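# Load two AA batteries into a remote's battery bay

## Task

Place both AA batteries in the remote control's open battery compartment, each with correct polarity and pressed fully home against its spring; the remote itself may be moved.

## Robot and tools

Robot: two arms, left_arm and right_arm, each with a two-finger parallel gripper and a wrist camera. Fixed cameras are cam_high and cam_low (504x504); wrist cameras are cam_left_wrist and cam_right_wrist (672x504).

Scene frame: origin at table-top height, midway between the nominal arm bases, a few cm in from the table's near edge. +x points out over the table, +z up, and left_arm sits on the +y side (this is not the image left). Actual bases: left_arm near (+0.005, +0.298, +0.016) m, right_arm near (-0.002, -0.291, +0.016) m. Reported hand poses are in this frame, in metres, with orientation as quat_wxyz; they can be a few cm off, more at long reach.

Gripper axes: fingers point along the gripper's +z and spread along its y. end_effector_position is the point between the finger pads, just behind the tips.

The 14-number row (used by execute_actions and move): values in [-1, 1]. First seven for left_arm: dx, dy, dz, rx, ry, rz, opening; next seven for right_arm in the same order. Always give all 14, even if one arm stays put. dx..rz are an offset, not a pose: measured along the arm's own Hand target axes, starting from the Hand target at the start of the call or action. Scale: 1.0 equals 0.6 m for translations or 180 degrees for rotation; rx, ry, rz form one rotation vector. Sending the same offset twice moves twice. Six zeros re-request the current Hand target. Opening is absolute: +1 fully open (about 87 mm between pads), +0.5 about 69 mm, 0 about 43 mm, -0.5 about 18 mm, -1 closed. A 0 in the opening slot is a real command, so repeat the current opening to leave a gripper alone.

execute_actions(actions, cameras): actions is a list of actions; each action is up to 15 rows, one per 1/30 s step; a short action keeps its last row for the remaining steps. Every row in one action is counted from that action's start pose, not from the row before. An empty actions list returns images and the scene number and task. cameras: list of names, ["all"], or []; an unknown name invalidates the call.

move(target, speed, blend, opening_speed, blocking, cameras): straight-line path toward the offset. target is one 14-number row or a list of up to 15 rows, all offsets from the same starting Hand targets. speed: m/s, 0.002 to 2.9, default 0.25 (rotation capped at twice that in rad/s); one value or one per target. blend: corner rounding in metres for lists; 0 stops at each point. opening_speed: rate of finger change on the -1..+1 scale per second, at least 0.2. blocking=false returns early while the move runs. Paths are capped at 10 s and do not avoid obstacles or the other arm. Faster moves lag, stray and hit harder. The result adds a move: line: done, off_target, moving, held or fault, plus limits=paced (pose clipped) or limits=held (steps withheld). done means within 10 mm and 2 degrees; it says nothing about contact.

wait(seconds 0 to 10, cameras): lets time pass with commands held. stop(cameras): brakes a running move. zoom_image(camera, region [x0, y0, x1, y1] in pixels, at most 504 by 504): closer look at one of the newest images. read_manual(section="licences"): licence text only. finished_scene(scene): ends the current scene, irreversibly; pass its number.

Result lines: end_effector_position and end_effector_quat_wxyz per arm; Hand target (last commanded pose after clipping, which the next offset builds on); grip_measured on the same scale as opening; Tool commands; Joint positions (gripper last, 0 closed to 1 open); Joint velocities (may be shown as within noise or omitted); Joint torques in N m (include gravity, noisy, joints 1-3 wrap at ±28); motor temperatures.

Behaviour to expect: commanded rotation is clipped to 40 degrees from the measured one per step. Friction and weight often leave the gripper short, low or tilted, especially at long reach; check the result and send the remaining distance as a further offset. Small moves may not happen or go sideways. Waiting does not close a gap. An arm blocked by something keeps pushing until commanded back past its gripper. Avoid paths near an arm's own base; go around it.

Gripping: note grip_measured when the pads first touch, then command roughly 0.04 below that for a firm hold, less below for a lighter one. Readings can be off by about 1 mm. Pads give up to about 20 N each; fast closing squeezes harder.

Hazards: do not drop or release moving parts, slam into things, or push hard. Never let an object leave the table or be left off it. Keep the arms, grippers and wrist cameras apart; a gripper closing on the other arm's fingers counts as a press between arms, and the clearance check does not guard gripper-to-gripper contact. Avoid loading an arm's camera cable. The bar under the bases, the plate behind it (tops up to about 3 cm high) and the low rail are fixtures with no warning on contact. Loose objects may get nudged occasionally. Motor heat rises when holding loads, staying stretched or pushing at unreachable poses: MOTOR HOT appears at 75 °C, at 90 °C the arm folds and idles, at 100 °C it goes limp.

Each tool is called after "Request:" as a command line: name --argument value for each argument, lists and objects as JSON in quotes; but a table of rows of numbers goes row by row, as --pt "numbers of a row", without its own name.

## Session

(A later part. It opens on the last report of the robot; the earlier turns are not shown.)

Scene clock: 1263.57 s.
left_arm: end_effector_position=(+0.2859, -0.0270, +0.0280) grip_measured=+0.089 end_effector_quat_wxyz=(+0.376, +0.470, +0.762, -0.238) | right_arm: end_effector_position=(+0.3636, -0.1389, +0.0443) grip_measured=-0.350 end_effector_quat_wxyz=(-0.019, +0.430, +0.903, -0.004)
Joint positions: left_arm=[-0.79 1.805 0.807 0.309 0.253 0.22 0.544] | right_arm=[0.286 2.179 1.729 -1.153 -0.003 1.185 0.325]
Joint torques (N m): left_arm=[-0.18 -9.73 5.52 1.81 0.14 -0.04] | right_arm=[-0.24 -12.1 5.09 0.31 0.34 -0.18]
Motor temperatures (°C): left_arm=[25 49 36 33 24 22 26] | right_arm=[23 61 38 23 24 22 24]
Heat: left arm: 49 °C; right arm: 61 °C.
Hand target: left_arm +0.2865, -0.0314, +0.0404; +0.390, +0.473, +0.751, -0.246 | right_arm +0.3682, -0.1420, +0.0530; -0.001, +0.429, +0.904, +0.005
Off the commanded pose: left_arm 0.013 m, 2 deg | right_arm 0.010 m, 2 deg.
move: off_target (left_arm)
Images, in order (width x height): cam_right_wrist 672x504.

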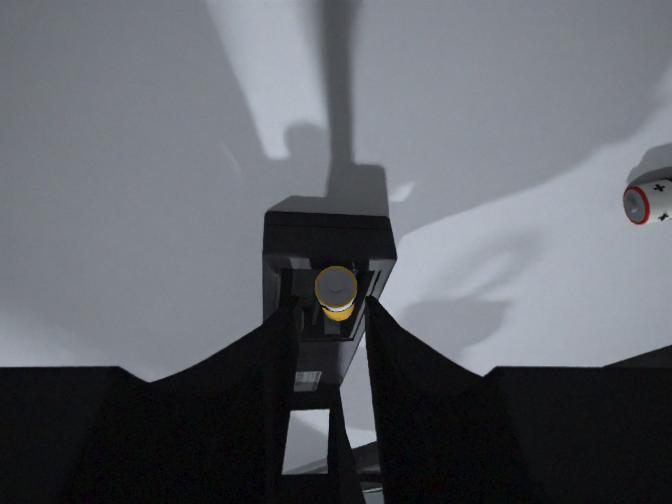

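Request:
move --pt "0 0 0 0 0 0 0 -0.006 0.0 0.007 0 0 0 -0.35" --pt "0 0 0 0 0 0 0 -0.006 0.0 0.007 0 0 0 -0.66" --pt "0 0 0 0 0 0 0 -0.03 0.0 -0.12 0 0 0 -0.7" --speed 0.06 --opening_speed 0.6 --cameras '["cam_right_wrist","cam_low"]'

Request:
zoom_image --camera "cam_right_wrist" --region '[230, 180, 430, 380]'

Request:
zoom_image --camera "cam_low" --region '[190, 240, 270, 310]'

Scene clock: 1277.00 s.
left_arm: end_effector_position=(+0.2855, -0.0273, +0.0281) grip_measured=+0.089 end_effector_quat_wxyz=(+0.376, +0.471, +0.762, -0.239) | right_arm: end_effector_position=(+0.3744, -0.1542, +0.1105) grip_measured=-0.588 end_effector_quat_wxyz=(-0.018, +0.431, +0.902, -0.003)
Joint positions: left_arm=[-0.79 1.805 0.807 0.309 0.256 0.22 0.544] | right_arm=[0.246 2.179 1.995 -1.415 -0.002 1.147 0.206]
Joint torques (N m): left_arm=[-0.16 -9.7 5.45 1.8 0.11 -0.02] | right_arm=[-0.05 -11.1 9.33 0.06 0.33 -0.18]
Motor temperatures (°C): left_arm=[25 49 36 33 24 22 26] | right_arm=[23 61 38 23 24 22 24]
Heat: left arm: 49 °C; right arm: 61 °C.
Hand target: left_arm +0.2865, -0.0314, +0.0404; +0.390, +0.473, +0.751, -0.246 | right_arm +0.3795, -0.1566, +0.1249; -0.001, +0.429, +0.904, +0.005
Off the commanded pose: left_arm 0.013 m, 2 deg | right_arm 0.015 m, 2 deg.
move: off_target (left_arm, right_arm); target 3's new opening was sent with right_arm's hand 0.015 m and 2 deg from that target
Images, in order (width x height): cam_low 504x504, cam_right_wrist 672x504.

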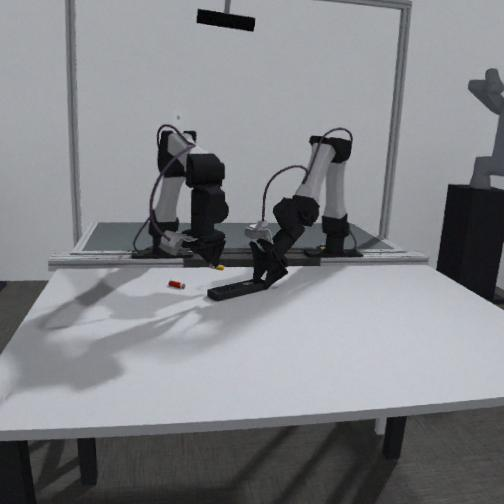

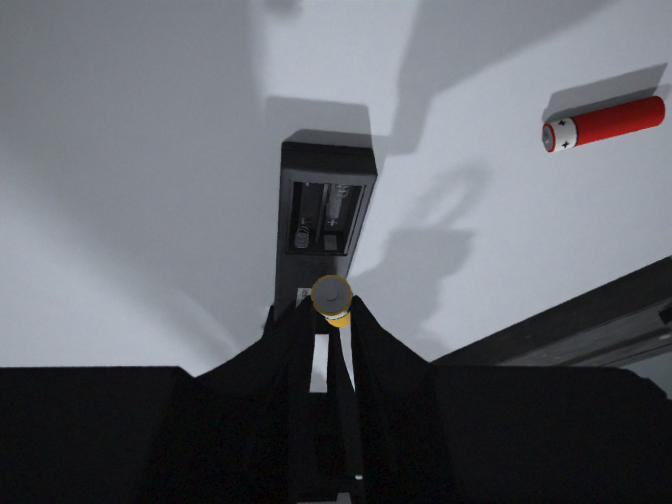

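Scaled by 2.520.

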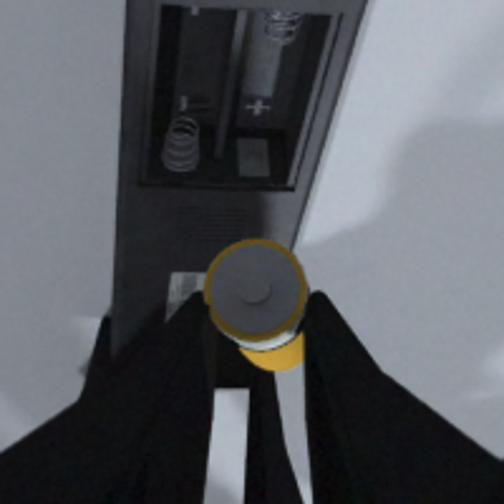

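Scaled by 6.300.

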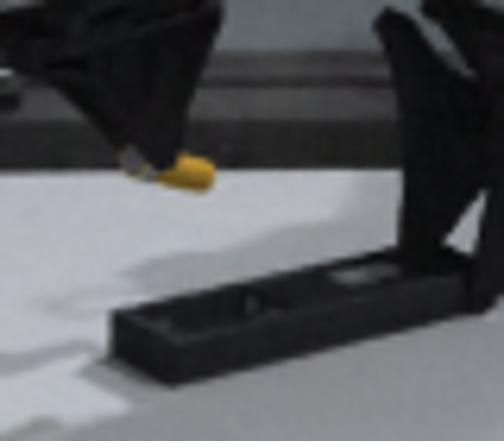

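Request:
move --pt "0 0 0 0 0 0 0 0.0228 0.0212 0.0 0 0 0.066 -0.68" --pt "0 0 0 0 0 0 0 0.0228 0.0212 0.085 0 0 0.066 -0.68" --speed 0.1 --cameras '["cam_right_wrist","cam_low"]'

Request:
zoom_image --camera "cam_right_wrist" --region '[230, 200, 430, 400]'

Request:
zoom_image --camera "cam_low" --region '[190, 240, 270, 310]'

Scene clock: 1303.20 s.
left_arm: end_effector_position=(+0.2855, -0.0273, +0.0281) grip_measured=+0.089 end_effector_quat_wxyz=(+0.376, +0.471, +0.762, -0.239) | right_arm: end_effector_position=(+0.3785, -0.1392, +0.0680) grip_measured=-0.588 end_effector_quat_wxyz=(-0.016, +0.517, +0.856, -0.003)
Joint positions: left_arm=[-0.79 1.805 0.807 0.309 0.256 0.22 0.544] | right_arm=[0.27 2.179 1.826 -1.24 -0.002 1.367 0.206]
Joint torques (N m): left_arm=[-0.16 -9.69 5.48 1.79 0.11 -0.02] | right_arm=[0.91 -11.55 5.18 0.35 0.33 0.06]
Motor temperatures (°C): left_arm=[25 49 36 33 24 22 26] | right_arm=[23 61 39 23 24 22 25]
Heat: left arm: 49 °C; right arm: 61 °C.
Hand target: left_arm +0.2865, -0.0314, +0.0404; +0.390, +0.473, +0.751, -0.246 | right_arm +0.3808, -0.1375, +0.0741; -0.002, +0.520, +0.854, +0.005
Off the commanded pose: left_arm 0.013 m, 2 deg | right_arm 0.007 m, 2 deg.
move: off_target (left_arm)
Images, in order (width x height): cam_low 504x504, cam_right_wrist 672x504.

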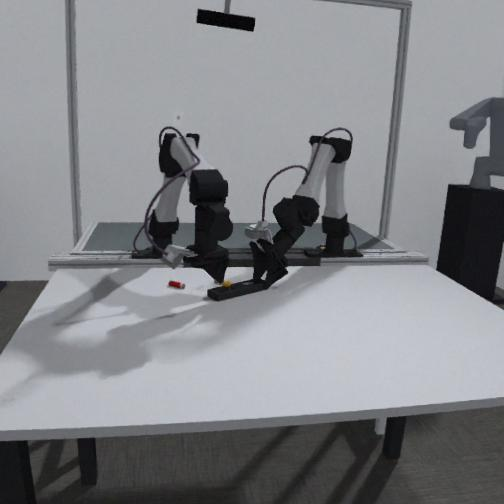

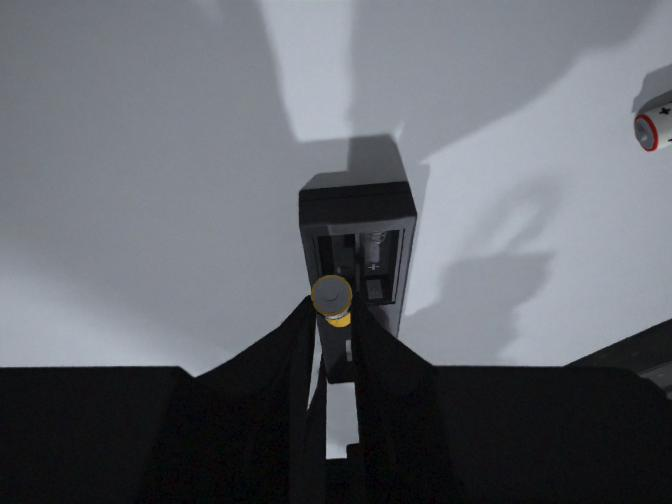

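Scaled by 2.520.

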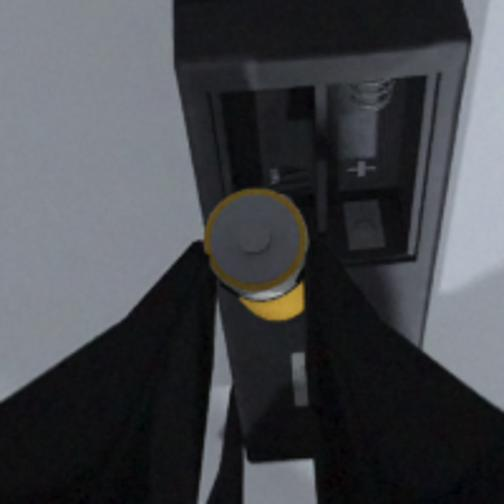

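Scaled by 6.300.

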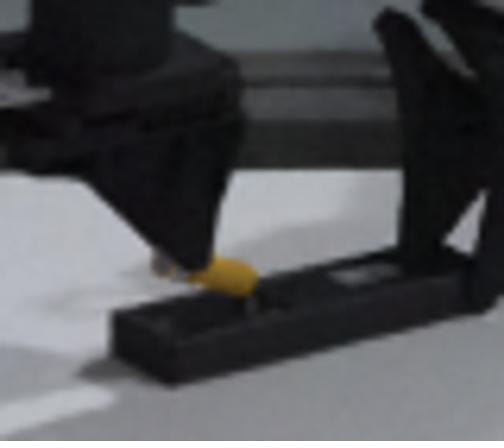

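Request:
move --pt "0 0 0 0 0 0 0 -0.01 -0.0037 0.0 0 0 0 -0.68" --pt "0 0 0 0 0 0 0 -0.01 -0.0037 0.0365 0 0 0 -0.68" --speed 0.05 --cameras '["cam_right_wrist","cam_low"]'

Request:
zoom_image --camera "cam_right_wrist" --region '[230, 200, 430, 400]'

Request:
zoom_image --camera "cam_low" --region '[190, 240, 270, 310]'

Scene clock: 1317.33 s.
left_arm: end_effector_position=(+0.2855, -0.0273, +0.0281) grip_measured=+0.089 end_effector_quat_wxyz=(+0.376, +0.471, +0.762, -0.239) | right_arm: end_effector_position=(+0.3786, -0.1411, +0.0496) grip_measured=-0.588 end_effector_quat_wxyz=(-0.013, +0.519, +0.855, +0.001)
Joint positions: left_arm=[-0.79 1.805 0.807 0.309 0.256 0.22 0.544] | right_arm=[0.265 2.179 1.753 -1.158 -0.002 1.367 0.206]
Joint torques (N m): left_arm=[-0.16 -9.72 5.44 1.8 0.11 -0.02] | right_arm=[-0.08 -10.76 5.2 0.38 0.33 -0.11]
Motor temperatures (°C): left_arm=[25 49 36 33 24 22 26] | right_arm=[23 61 38 23 24 22 25]
Heat: left arm: 49 °C; right arm: 61 °C.
Hand target: left_arm +0.2865, -0.0314, +0.0404; +0.390, +0.473, +0.751, -0.246 | right_arm +0.3817, -0.1437, +0.0522; -0.002, +0.520, +0.854, +0.005
Off the commanded pose: left_arm 0.013 m, 2 deg | right_arm 0.005 m, 1 deg.
move: off_target (left_arm)
Images, in order (width x height): cam_low 504x504, cam_right_wrist 672x504.

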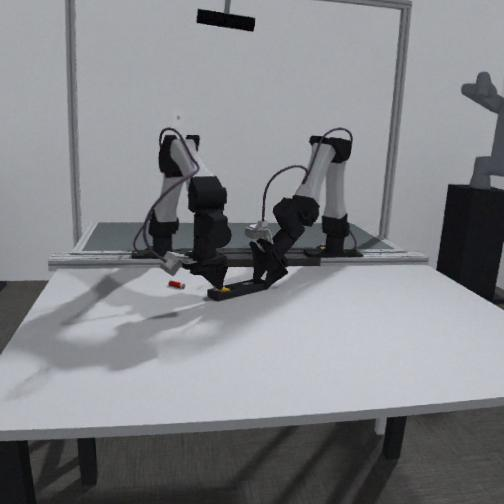

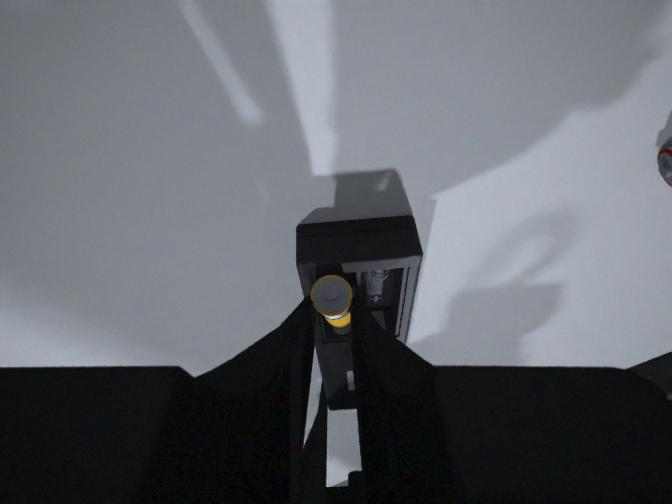

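Scaled by 2.520.

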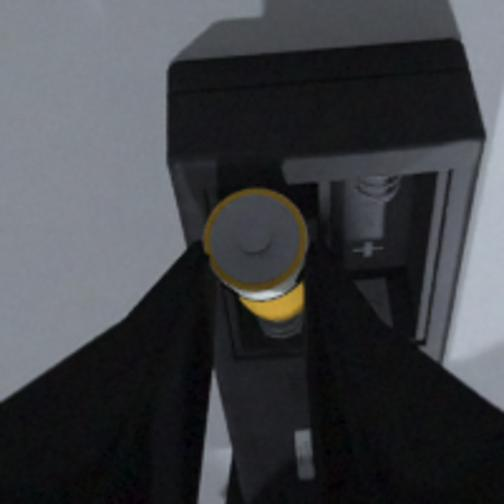

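Scaled by 6.300.

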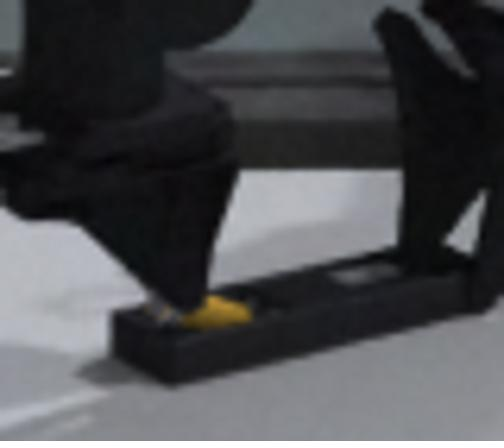

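Request:
move --pt "0 0 0 0 0 0 0 0.05 -0.004 0.006 0 0 0 -0.8" --pt "0 0 0 0 0 0 0 0.075 -0.005 0.02 0 0 0 -0.8" --speed 0.05 --cameras '["cam_right_wrist","cam_low"]'

Request:
zoom_image --camera "cam_right_wrist" --region '[230, 220, 430, 420]'

Request:
zoom_image --camera "cam_low" --region '[190, 240, 270, 310]'

Scene clock: 1326.33 s.
left_arm: end_effector_position=(+0.2854, -0.0273, +0.0281) grip_measured=+0.089 end_effector_quat_wxyz=(+0.376, +0.471, +0.762, -0.239) | right_arm: end_effector_position=(+0.3692, -0.1301, +0.0416) grip_measured=-0.592 end_effector_quat_wxyz=(+0.019, +0.526, +0.850, -0.017)
Joint positions: left_arm=[-0.79 1.805 0.807 0.309 0.256 0.22 0.544] | right_arm=[0.327 2.145 1.676 -1.103 0.069 1.446 0.204]
Joint torques (N m): left_arm=[-0.17 -9.66 5.46 1.82 0.11 -0.02] | right_arm=[4.07 -9.96 3.64 0.43 -0.32 0.17]
Motor temperatures (°C): left_arm=[25 49 36 33 24 22 26] | right_arm=[23 60 37 23 24 22 25]
Heat: left arm: 49 °C; right arm: 60 °C.
Hand target: left_arm +0.2865, -0.0314, +0.0404; +0.390, +0.473, +0.751, -0.246 | right_arm +0.3584, -0.1050, +0.0405; -0.002, +0.520, +0.854, +0.005
Off the commanded pose: left_arm 0.013 m, 2 deg | right_arm 0.027 m, 4 deg.
move: off_target (left_arm, right_arm)
Images, in order (width x height): cam_low 504x504, cam_right_wrist 672x504.

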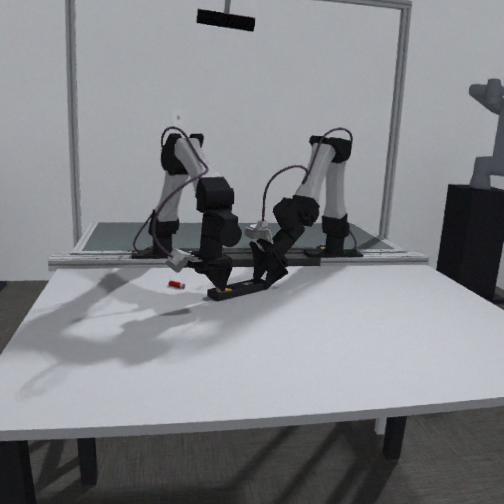

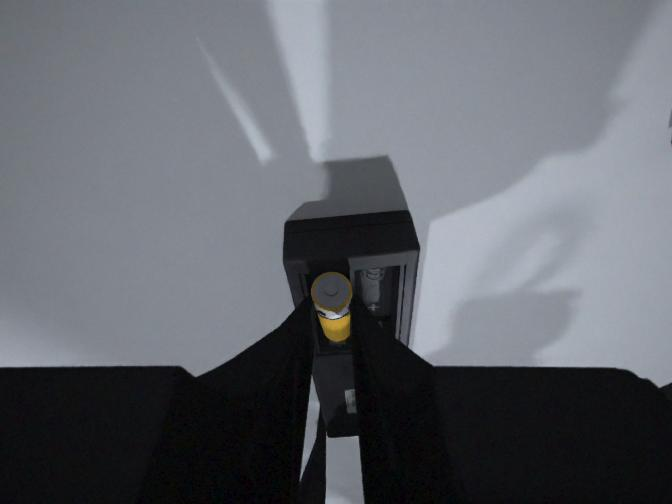

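Scaled by 2.520.

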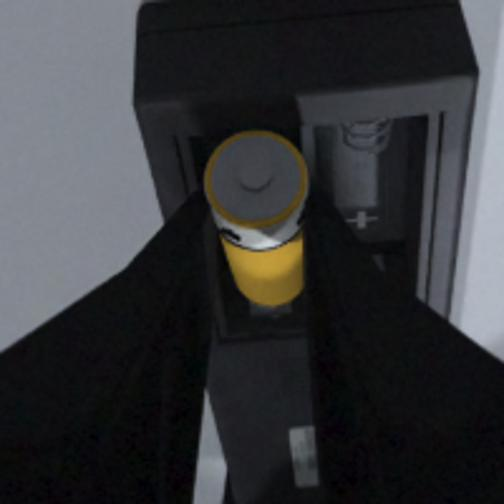

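Scaled by 6.300.

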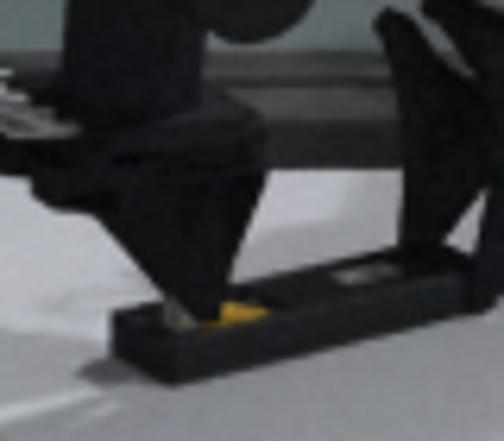

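Request:
move --pt "0 0 0 0 0 0 0 0.02 -0.004 0.01 0 0 0 -0.9" --pt "0 0 0 0 0 0 0 0.02 -0.004 0.06 0 0.02 0 -0.9" --speed 0.05 --cameras '["cam_right_wrist","cam_low"]'

Request:
zoom_image --camera "cam_right_wrist" --region '[230, 220, 430, 420]'

Request:
zoom_image --camera "cam_low" --region '[190, 240, 270, 310]'

Scene clock: 1335.90 s.
left_arm: end_effector_position=(+0.2854, -0.0273, +0.0281) grip_measured=+0.089 end_effector_quat_wxyz=(+0.375, +0.471, +0.762, -0.239) | right_arm: end_effector_position=(+0.3667, -0.1280, +0.0350) grip_measured=-0.598 end_effector_quat_wxyz=(+0.027, +0.532, +0.846, -0.003)
Joint positions: left_arm=[-0.79 1.805 0.807 0.309 0.256 0.22 0.544] | right_arm=[0.331 2.113 1.598 -1.026 0.063 1.462 0.201]
Joint torques (N m): left_arm=[-0.16 -9.69 5.44 1.8 0.11 -0.02] | right_arm=[3.63 -4.77 1.54 0.88 -0.84 0]
Motor temperatures (°C): left_arm=[25 49 36 33 24 22 26] | right_arm=[23 58 37 23 24 22 25]
Heat: left arm: 49 °C; right arm: 58 °C.
Hand target: left_arm +0.2865, -0.0314, +0.0404; +0.390, +0.473, +0.751, -0.246 | right_arm +0.3509, -0.0951, +0.0046; -0.028, +0.519, +0.854, +0.021
Off the commanded pose: left_arm 0.013 m, 2 deg | right_arm 0.048 m, 7 deg.
move: off_target (left_arm, right_arm)
Images, in order (width x height): cam_low 504x504, cam_right_wrist 672x504.

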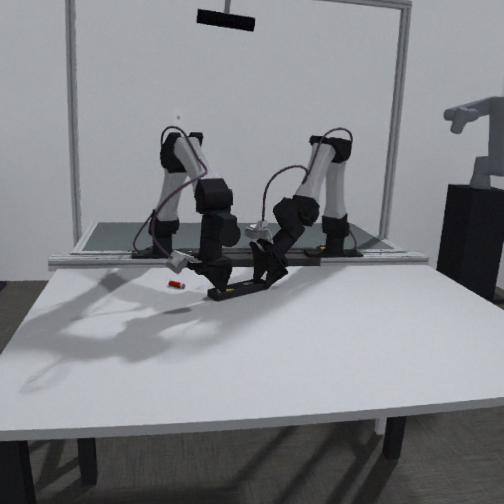

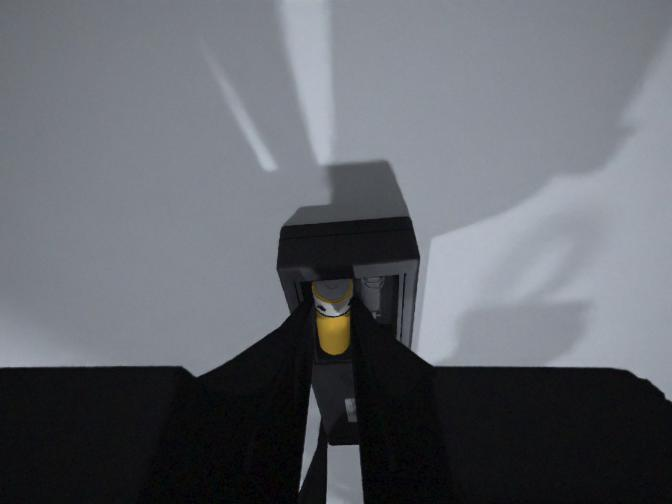

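Scaled by 2.520.

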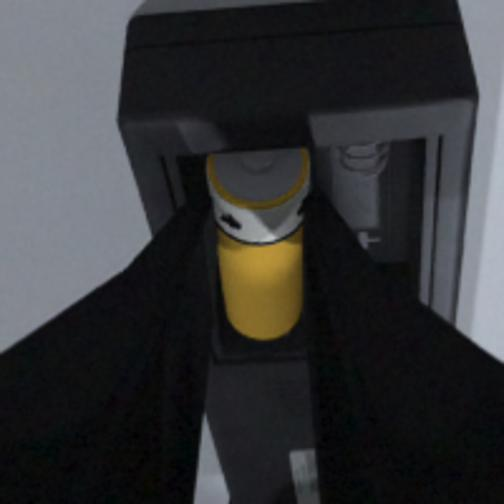

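Scaled by 6.300.

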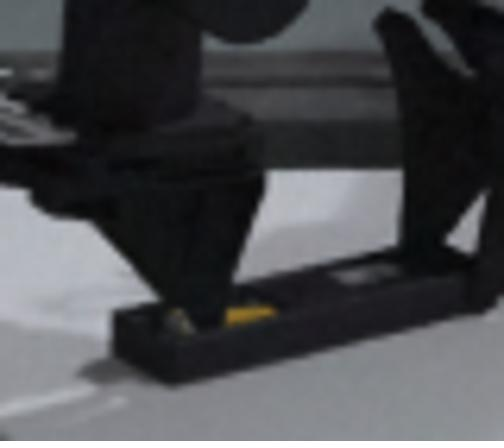

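Request:
move --pt "0 0 0 0 0 0 0 -0.035 0.003 -0.036 0 0 0 -0.9" --pt "0 0 0 0 0 0 0 -0.035 0.003 -0.036 0 0 0 -0.52" --pt "0 0 0 0 0 0 0 -0.045 0.003 -0.15 0 0 0 -0.5" --speed 0.07 --opening_speed 0.6 --cameras '["cam_right_wrist","cam_low"]'

Request:
zoom_image --camera "cam_right_wrist" --region '[250, 160, 410, 320]'

Request:
zoom_image --camera "cam_low" --region '[190, 240, 270, 310]'

Scene clock: 1348.63 s.
left_arm: end_effector_position=(+0.2854, -0.0273, +0.0281) grip_measured=+0.089 end_effector_quat_wxyz=(+0.375, +0.471, +0.762, -0.239) | right_arm: end_effector_position=(+0.3621, -0.1272, +0.0798) grip_measured=-0.500 end_effector_quat_wxyz=(-0.031, +0.521, +0.853, +0.004)
Joint positions: left_arm=[-0.79 1.805 0.807 0.309 0.256 0.22 0.544] | right_arm=[0.295 2.132 1.79 -1.262 -0.036 1.403 0.25]
Joint torques (N m): left_arm=[-0.17 -9.66 5.44 1.81 0.1 -0.03] | right_arm=[-0.06 -10.19 9.17 0.05 0.04 -0.17]
Motor temperatures (°C): left_arm=[25 49 36 33 24 22 26] | right_arm=[23 53 37 23 25 22 25]
Heat: left arm: 49 °C; right arm: 53 °C.
Hand target: left_arm +0.2865, -0.0314, +0.0404; +0.390, +0.473, +0.751, -0.246 | right_arm +0.3672, -0.1241, +0.0925; -0.028, +0.519, +0.854, +0.021
Off the commanded pose: left_arm 0.013 m, 2 deg | right_arm 0.014 m, 2 deg.
move: off_target (left_arm, right_arm); target 2's new opening was sent with right_arm's hand 0.019 m and 4 deg from that target; target 3's new opening was sent with right_arm's hand 0.014 m and 2 deg from that target
Images, in order (width x height): cam_low 504x504, cam_right_wrist 672x504.

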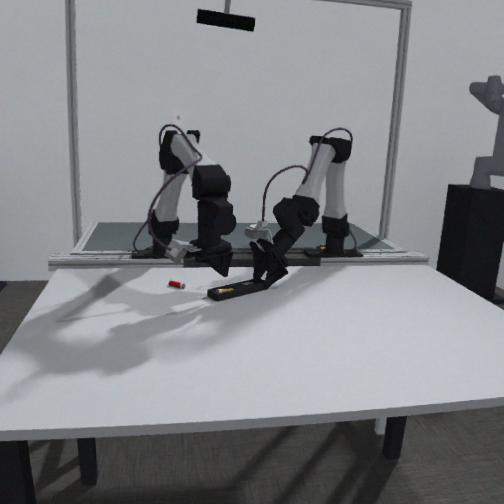

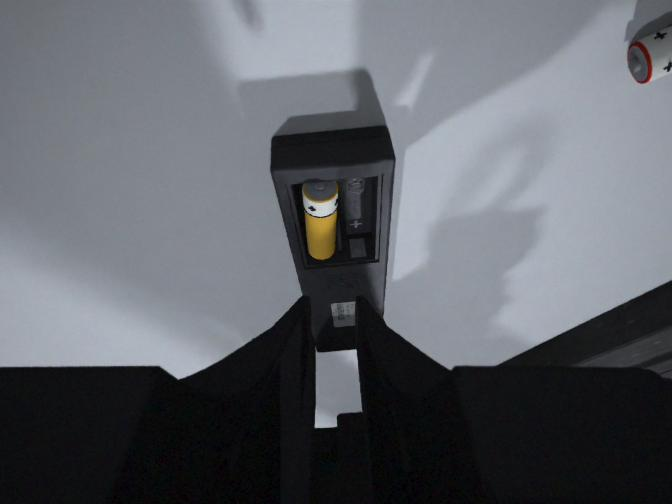

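Scaled by 3.150.

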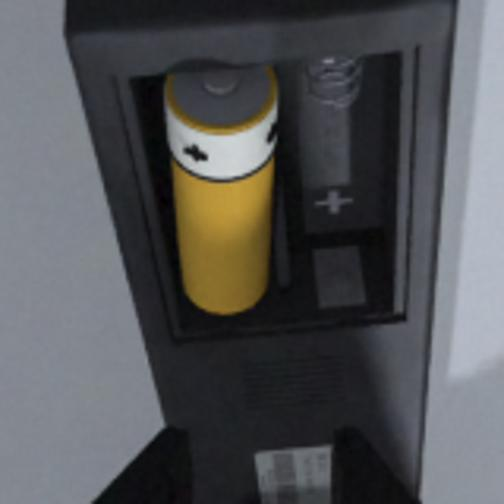

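Scaled by 6.300.

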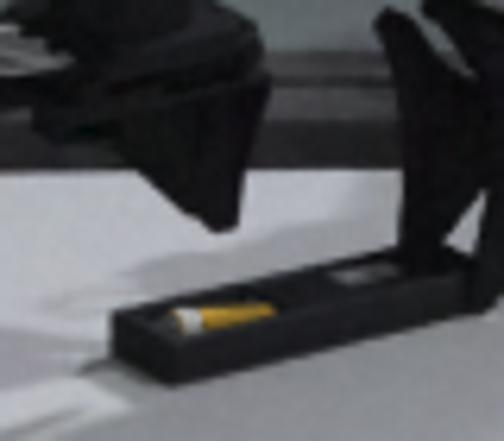

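Request:
move --pt "0 0 0 0 0 0 0 -0.0387 0.0015 0.0 0 -0.017 0 -1" --pt "0 0 0 0 0 0 0 -0.0387 0.0015 0.1 0 -0.017 0 -1" --pt "0 0 0 0 0 0 0 -0.0387 0.0015 0.04 0 -0.017 0 -1" --pt "0 0 0 0 0 0 0 0.011 0.0012 0.04 0 -0.017 0 -1" --pt "0 0 0 0 0 0 0 0.011 0.0012 0.095 0 -0.017 0 -1" --speed 0.07 --cameras '["cam_right_wrist","cam_low"]'

Request:
move --target '[0,0,0,0,0,0,0,-0.06,0.0,-0.12,0,0,0,-1]' --cameras '["cam_right_wrist","cam_low","cam_high"]'

Request:
zoom_image --camera "cam_right_wrist" --region '[250, 160, 450, 360]'

Request:
zoom_image --camera "cam_low" --region '[190, 240, 270, 310]'

Scene clock: 1375.40 s.
left_arm: end_effector_position=(+0.2854, -0.0273, +0.0281) grip_measured=+0.089 end_effector_quat_wxyz=(+0.375, +0.471, +0.762, -0.239) | right_arm: end_effector_position=(+0.3565, -0.1167, +0.0400) grip_measured=-0.970 end_effector_quat_wxyz=(-0.025, +0.516, +0.856, -0.003)
Joint positions: left_arm=[-0.79 1.805 0.807 0.309 0.256 0.22 0.544] | right_arm=[0.331 2.156 1.672 -1.12 -0.018 1.426 0.015]
Joint torques (N m): left_arm=[-0.14 -9.72 5.45 1.8 0.11 -0.01] | right_arm=[0.98 -10 3.84 0.67 0.38 0.08]
Heat: left arm: 49 °C; right arm: 53 °C.
Hand target: left_arm +0.2865, -0.0314, +0.0404; +0.390, +0.473, +0.751, -0.246 | right_arm +0.3632, -0.1141, +0.0361; -0.006, +0.520, +0.854, +0.007
Off the commanded pose: left_arm 0.013 m, 2 deg | right_arm 0.008 m, 3 deg.
move: off_target (left_arm, right_arm)
Images, in order (width x height): cam_low 504x504, cam_right_wrist 672x504.

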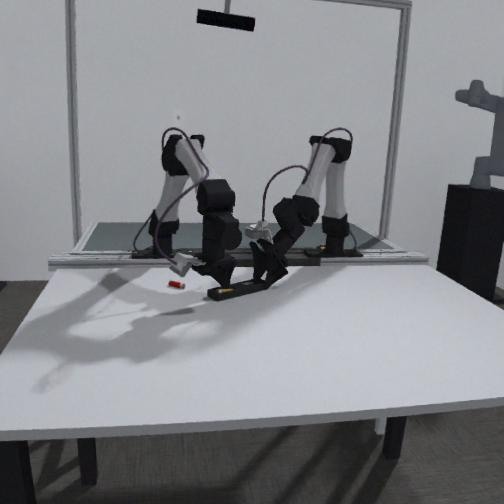

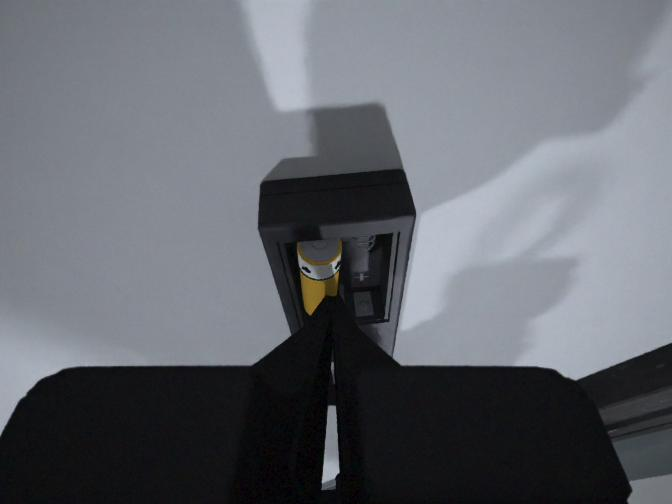

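Scene clock: 1376.67 s.
left_arm: end_effector_position=(+0.2854, -0.0273, +0.0281) grip_measured=+0.089 end_effector_quat_wxyz=(+0.375, +0.471, +0.762, -0.239) | right_arm: end_effector_position=(+0.3752, -0.1479, +0.0918) grip_measured=-0.970 end_effector_quat_wxyz=(-0.024, +0.525, +0.851, -0.002)
Joint positions: left_arm=[-0.79 1.805 0.807 0.309 0.256 0.22 0.544] | right_arm=[0.247 2.156 1.881 -1.33 -0.015 1.364 0.015]
Joint torques (N m): left_arm=[-0.16 -9.7 5.45 1.81 0.09 -0.02] | right_arm=[0.73 -11.32 9.11 0.06 0.36 -0.17]
Heat: left arm: 49 °C; right arm: 53 °C.
Hand target: left_arm +0.2865, -0.0314, +0.0404; +0.390, +0.473, +0.751, -0.246 | right_arm +0.3799, -0.1474, +0.1075; -0.006, +0.520, +0.854, +0.007
Off the commanded pose: left_arm 0.013 m, 2 deg | right_arm 0.016 m, 3 deg.
move: off_target (left_arm, right_arm)
Images, in order (width x height): cam_high 504x504, cam_low 504x504, cam_right_wrist 672x504.

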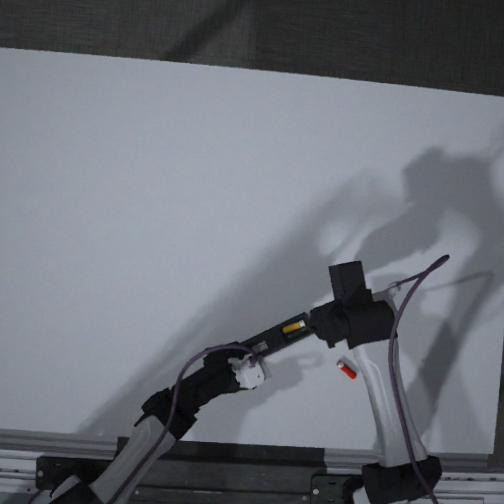

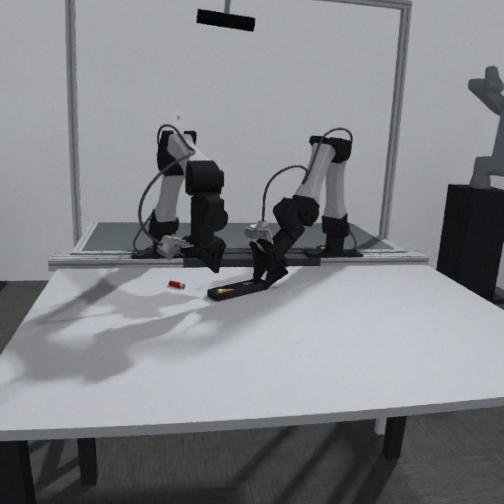

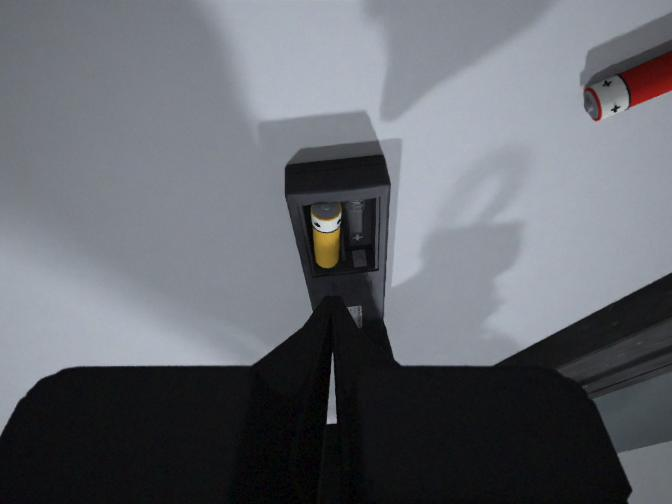

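Scaled by 2.520.

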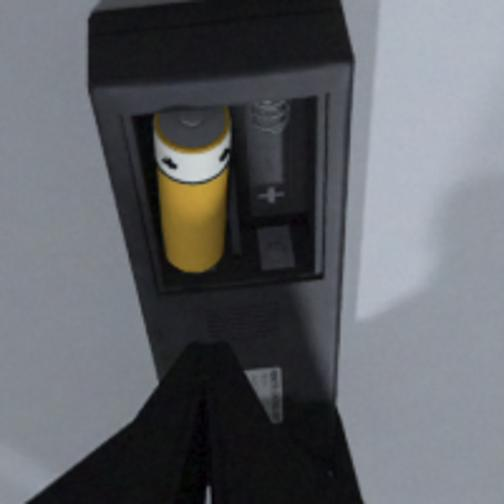

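Scaled by 6.300.

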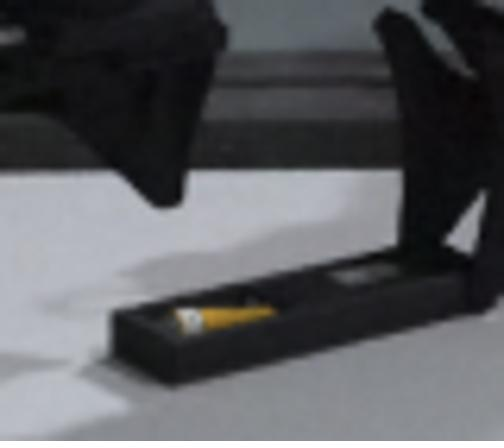

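Request:
move --pt "0 0 0 0 0 0 0 -0.069 -0.222 -0.033 0 0 0 -0.2" --pt "0 0 0 0 0 0 0 -0.069 -0.222 -0.033 0 0 -0.618 0" --speed '[0.2,0.5]' --cameras '["all"]'

Scene clock: 1419.57 s.
left_arm: end_effector_position=(+0.2854, -0.0273, +0.0281) grip_measured=+0.089 end_effector_quat_wxyz=(+0.375, +0.471, +0.762, -0.239) | right_arm: end_effector_position=(+0.2800, -0.2452, +0.1208) grip_measured=+0.000 end_effector_quat_wxyz=(-0.009, -0.404, +0.915, +0.015)
Joint positions: left_arm=[-0.79 1.805 0.807 0.309 0.256 0.22 0.544] | right_arm=[0.231 1.77 1.462 -1.282 -0.01 -0.591 0.5]
Joint torques (N m): left_arm=[-0.18 -9.7 5.46 1.8 0.1 -0.02] | right_arm=[0.72 -8.64 5.74 0.31 0.22 -0.22]
Motor temperatures (°C): left_arm=[25 49 36 33 24 22 26] | right_arm=[23 56 41 23 24 22 24]
Heat: left arm: 49 °C; right arm: 56 °C.
Hand target: left_arm +0.2865, -0.0314, +0.0404; +0.390, +0.473, +0.751, -0.246 | right_arm +0.2807, -0.2458, +0.1257; +0.003, -0.412, +0.911, +0.009
Off the commanded pose: left_arm 0.013 m, 2 deg | right_arm 0.005 m, 2 deg.
move: off_target (left_arm)

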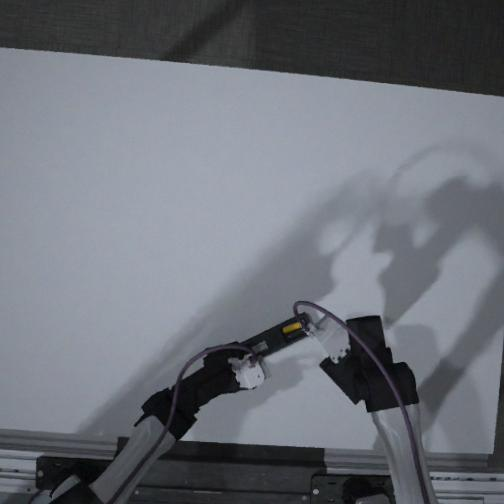

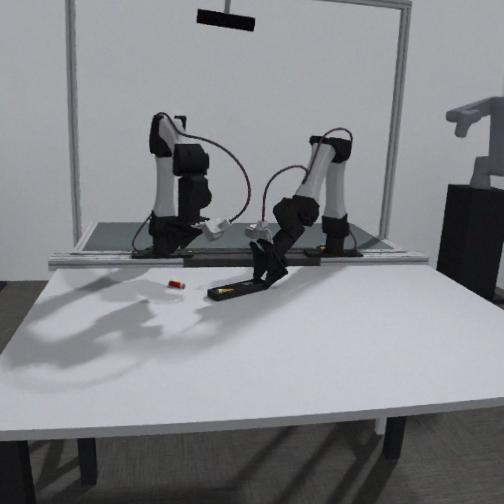

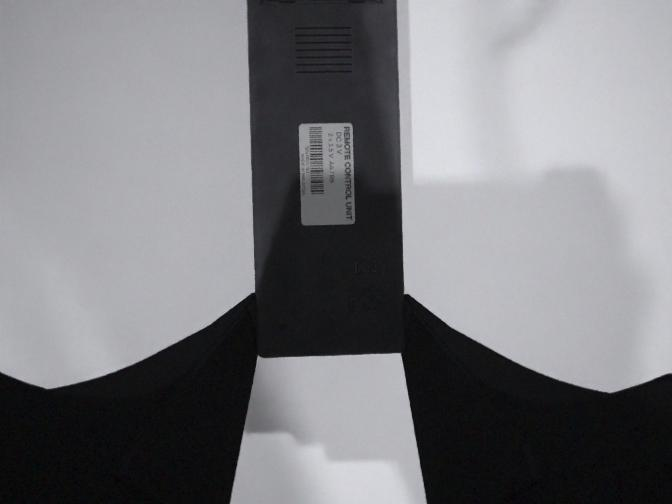

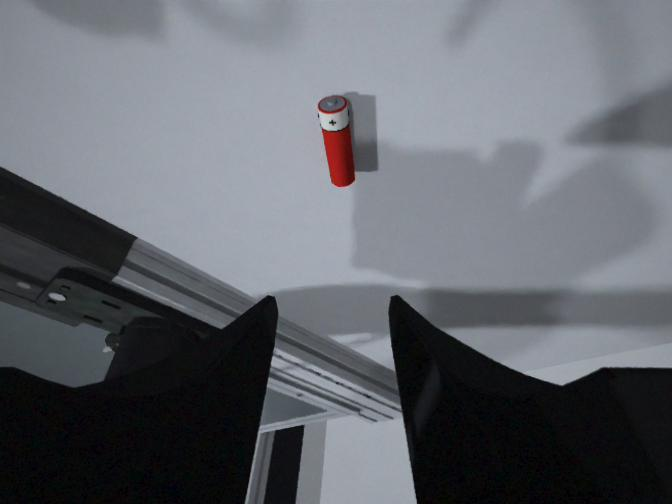

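Request:
move --pt "0 0 0 0 0 0 0 0.002 -0.004 0.1 0 0 -0.032 0" --pt "0 0 0 0 0 0 0 0.002 -0.004 0.185 0 0 -0.032 0" --pt "0 0 0 0 0 0 0 0.002 -0.004 0.185 0 0 -0.032 -0.68" --pt "0 0 0 0 0 0 0 0.002 -0.004 0.1 0 0 -0.032 -0.68" --pt "0 0 0 0 0 0 0 0.002 -0.004 0.1 0 0 -0.4 -0.68" --pt "0 0 0 0 0 0 0 0.002 -0.004 0.18 0 0 -0.4 -0.68" --speed '[0.15,0.08,0.08,0.1,0.5,0.08]' --opening_speed 0.7 --cameras '["all"]'

Scene clock: 1441.60 s.
left_arm: end_effector_position=(+0.2847, -0.0275, +0.0279) grip_measured=+0.089 end_effector_quat_wxyz=(+0.375, +0.473, +0.760, -0.240) | right_arm: end_effector_position=(+0.2788, -0.2447, +0.0206) grip_measured=-0.582 end_effector_quat_wxyz=(-0.006, +0.866, -0.499, -0.010)
Joint positions: left_arm=[-0.79 1.805 0.806 0.309 0.261 0.224 0.544] | right_arm=[0.291 1.69 0.955 -0.838 -0.007 -1.795 0.209]
Joint torques (N m): left_arm=[-0.17 -9.72 5.49 1.81 0.05 -0.06] | right_arm=[-0.23 -5.14 4.79 0.41 0.16 -0.25]
Heat: left arm: 49 °C; right arm: 53 °C.
Hand target: left_arm +0.2865, -0.0314, +0.0404; +0.390, +0.473, +0.751, -0.245 | right_arm +0.2816, -0.2463, +0.0178; -0.007, +0.869, -0.495, -0.005
Off the commanded pose: left_arm 0.013 m, 2 deg | right_arm 0.004 m, 1 deg.
move: off_target (left_arm)

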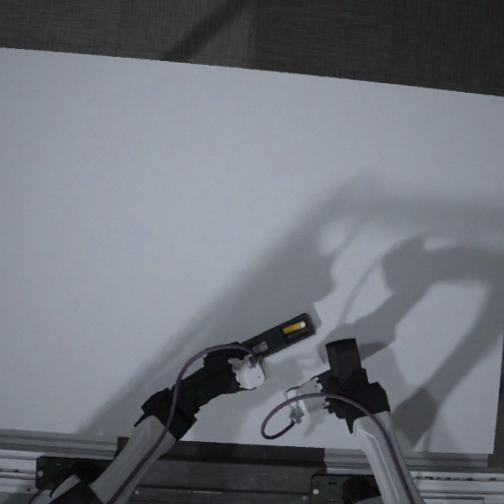

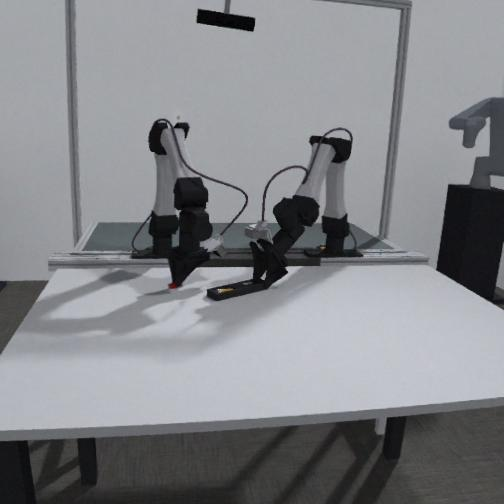

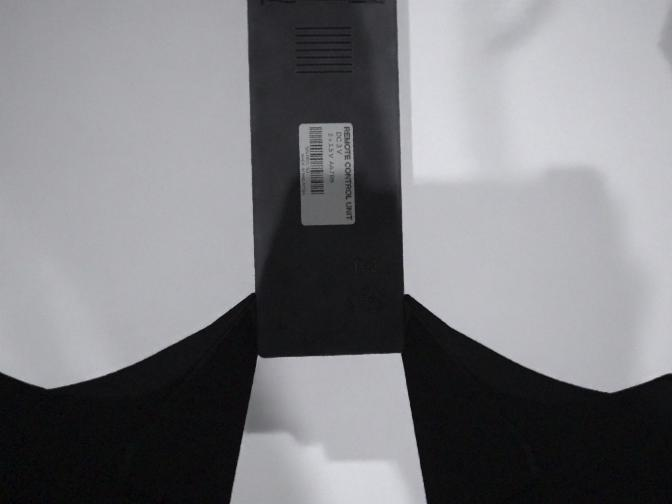

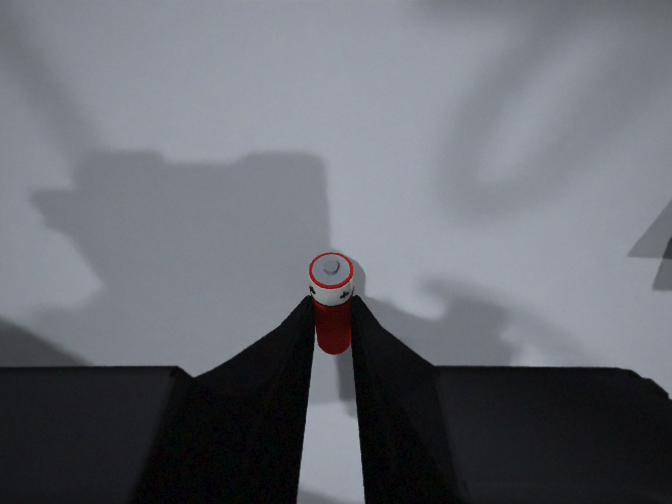

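Request:
move --pt "0 0 0 0 0 0 0 0 0 0.004 0 0 0 -0.68" --pt "0 0 0 0 0 0 0 0 0 0.004 0 0 0 0" --pt "0 0 0 0 0 0 0 0 0 -0.1 0 0 0 0" --pt "0 0 0 0 0 0 0 0 0 -0.1 0 0 0.5 0" --pt "0 0 0 0 0 0 0 -0.023 0 -0.1 0 0 0.985 0" --speed '[0.05,0.1,0.1,0.6,0.6]' --opening_speed 0.8 --cameras '["cam_right_wrist"]'

Scene clock: 1471.80 s.
left_arm: end_effector_position=(+0.2847, -0.0275, +0.0279) grip_measured=+0.089 end_effector_quat_wxyz=(+0.375, +0.473, +0.760, -0.240) | right_arm: end_effector_position=(+0.2744, -0.2353, +0.0719) grip_measured=+0.000 end_effector_quat_wxyz=(-0.018, +0.469, +0.883, +0.002)
Joint positions: left_arm=[-0.79 1.805 0.806 0.309 0.261 0.224 0.544] | right_arm=[0.058 1.734 1.221 -1.08 -0.007 1.046 0.5]
Joint torques (N m): left_arm=[-0.14 -9.66 5.49 1.8 0.06 -0.06] | right_arm=[0.38 -8.91 5.04 0.26 0.26 0.04]
Motor temperatures (°C): left_arm=[25 49 35 33 24 22 26] | right_arm=[23 48 38 23 24 22 24]
Heat: left arm: 49 °C; right arm: 48 °C.
Hand target: left_arm +0.2865, -0.0314, +0.0404; +0.390, +0.473, +0.751, -0.245 | right_arm +0.2746, -0.2356, +0.0779; -0.005, +0.475, +0.880, +0.007
Off the commanded pose: left_arm 0.013 m, 2 deg | right_arm 0.006 m, 2 deg.
move: off_target (left_arm)
Images, in order (width x height): cam_right_wrist 672x504.

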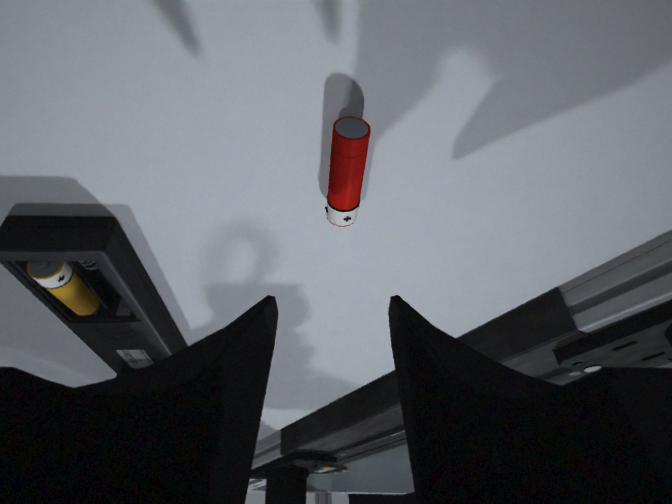

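Request:
move --pt "0 0 0 0 0 0 0 -0.008 -0.007 0.06 0 0 0.017 -0.2" --pt "0 0 0 0 0 0 0 -0.008 -0.007 0.104 0 0 0.017 -0.2" --pt "0 0 0 0 0 0 0 -0.008 -0.007 0.104 0 0 0.017 -0.68" --pt "0 0 0 0 0 0 0 -0.008 -0.007 -0.09 0 0 0.017 -0.68" --speed 0.1 --opening_speed 0.7 --cameras '["cam_right_wrist"]'

Scene clock: 1488.27 s.
left_arm: end_effector_position=(+0.2847, -0.0275, +0.0279) grip_measured=+0.089 end_effector_quat_wxyz=(+0.375, +0.473, +0.760, -0.240) | right_arm: end_effector_position=(+0.2681, -0.2411, +0.1175) grip_measured=-0.582 end_effector_quat_wxyz=(-0.025, +0.491, +0.871, -0.002)
Joint positions: left_arm=[-0.79 1.805 0.806 0.309 0.261 0.224 0.544] | right_arm=[0.039 1.684 1.346 -1.27 -0.007 1.076 0.209]
Joint torques (N m): left_arm=[-0.18 -9.72 5.49 1.79 0.06 -0.05] | right_arm=[-0.14 -8.17 9.17 0.02 0.27 0.04]
Heat: left arm: 49 °C; right arm: 48 °C.
Hand target: left_arm +0.2865, -0.0314, +0.0404; +0.390, +0.473, +0.751, -0.245 | right_arm +0.2739, -0.2428, +0.1318; -0.005, +0.498, +0.867, +0.007
Off the commanded pose: left_arm 0.013 m, 2 deg | right_arm 0.015 m, 3 deg.
move: off_target (left_arm, right_arm)
Images, in order (width x height): cam_right_wrist 672x504.

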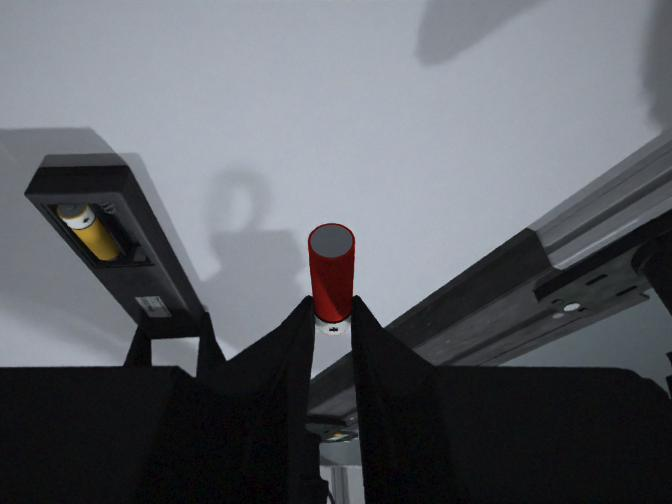

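Request:
move --pt "0 0 0 0 0 0 0 0.1277 0.2137 0 0 0.067 0.025 -0.68" --pt "0 0 0 0 0 0 0 0.1277 0.2137 0.075 0 0.067 0.025 -0.68" --speed 0.15 --cameras '["cam_right_wrist","cam_low"]'

Request:
zoom_image --camera "cam_right_wrist" --region '[230, 160, 430, 360]'

Scene clock: 1518.97 s.
left_arm: end_effector_position=(+0.2847, -0.0275, +0.0279) grip_measured=+0.089 end_effector_quat_wxyz=(+0.375, +0.473, +0.760, -0.240) | right_arm: end_effector_position=(+0.3453, -0.1166, +0.0893) grip_measured=-0.582 end_effector_quat_wxyz=(-0.092, +0.525, +0.845, +0.050)
Joint positions: left_arm=[-0.79 1.805 0.806 0.309 0.261 0.224 0.544] | right_arm=[0.269 2.087 1.721 -1.252 -0.187 1.387 0.209]
Joint torques (N m): left_arm=[-0.16 -9.7 5.48 1.81 0.05 -0.06] | right_arm=[0.64 -8.98 5.5 0.28 -0.07 0.05]
Heat: left arm: 49 °C; right arm: 48 °C.
Hand target: left_arm +0.2865, -0.0314, +0.0404; +0.390, +0.473, +0.751, -0.245 | right_arm +0.3460, -0.1112, +0.0890; -0.097, +0.528, +0.842, +0.059
Off the commanded pose: left_arm 0.013 m, 2 deg | right_arm 0.005 m, 1 deg.
move: off_target (left_arm)
Images, in order (width x height): cam_low 504x504, cam_right_wrist 672x504.

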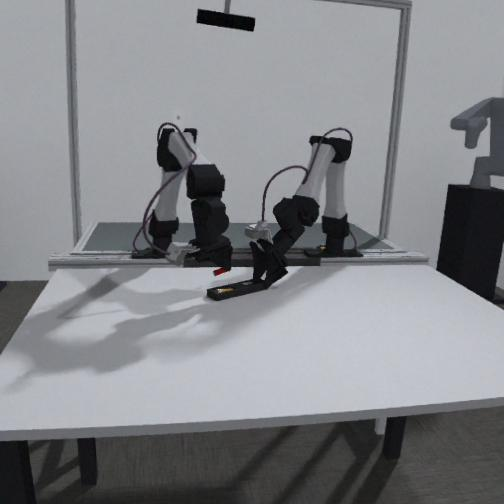

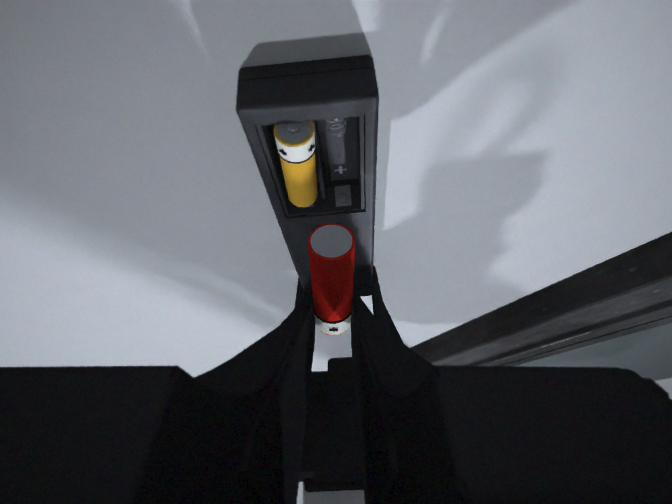

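Scaled by 2.520.

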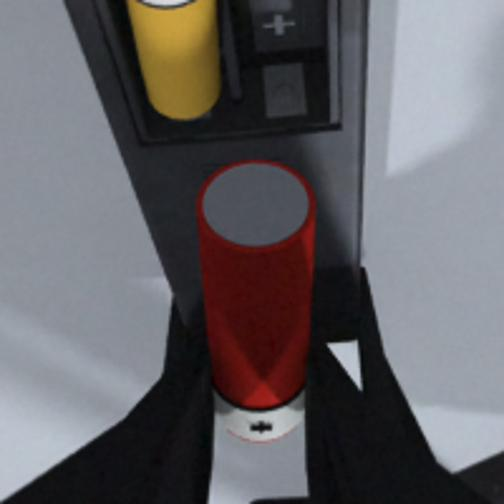

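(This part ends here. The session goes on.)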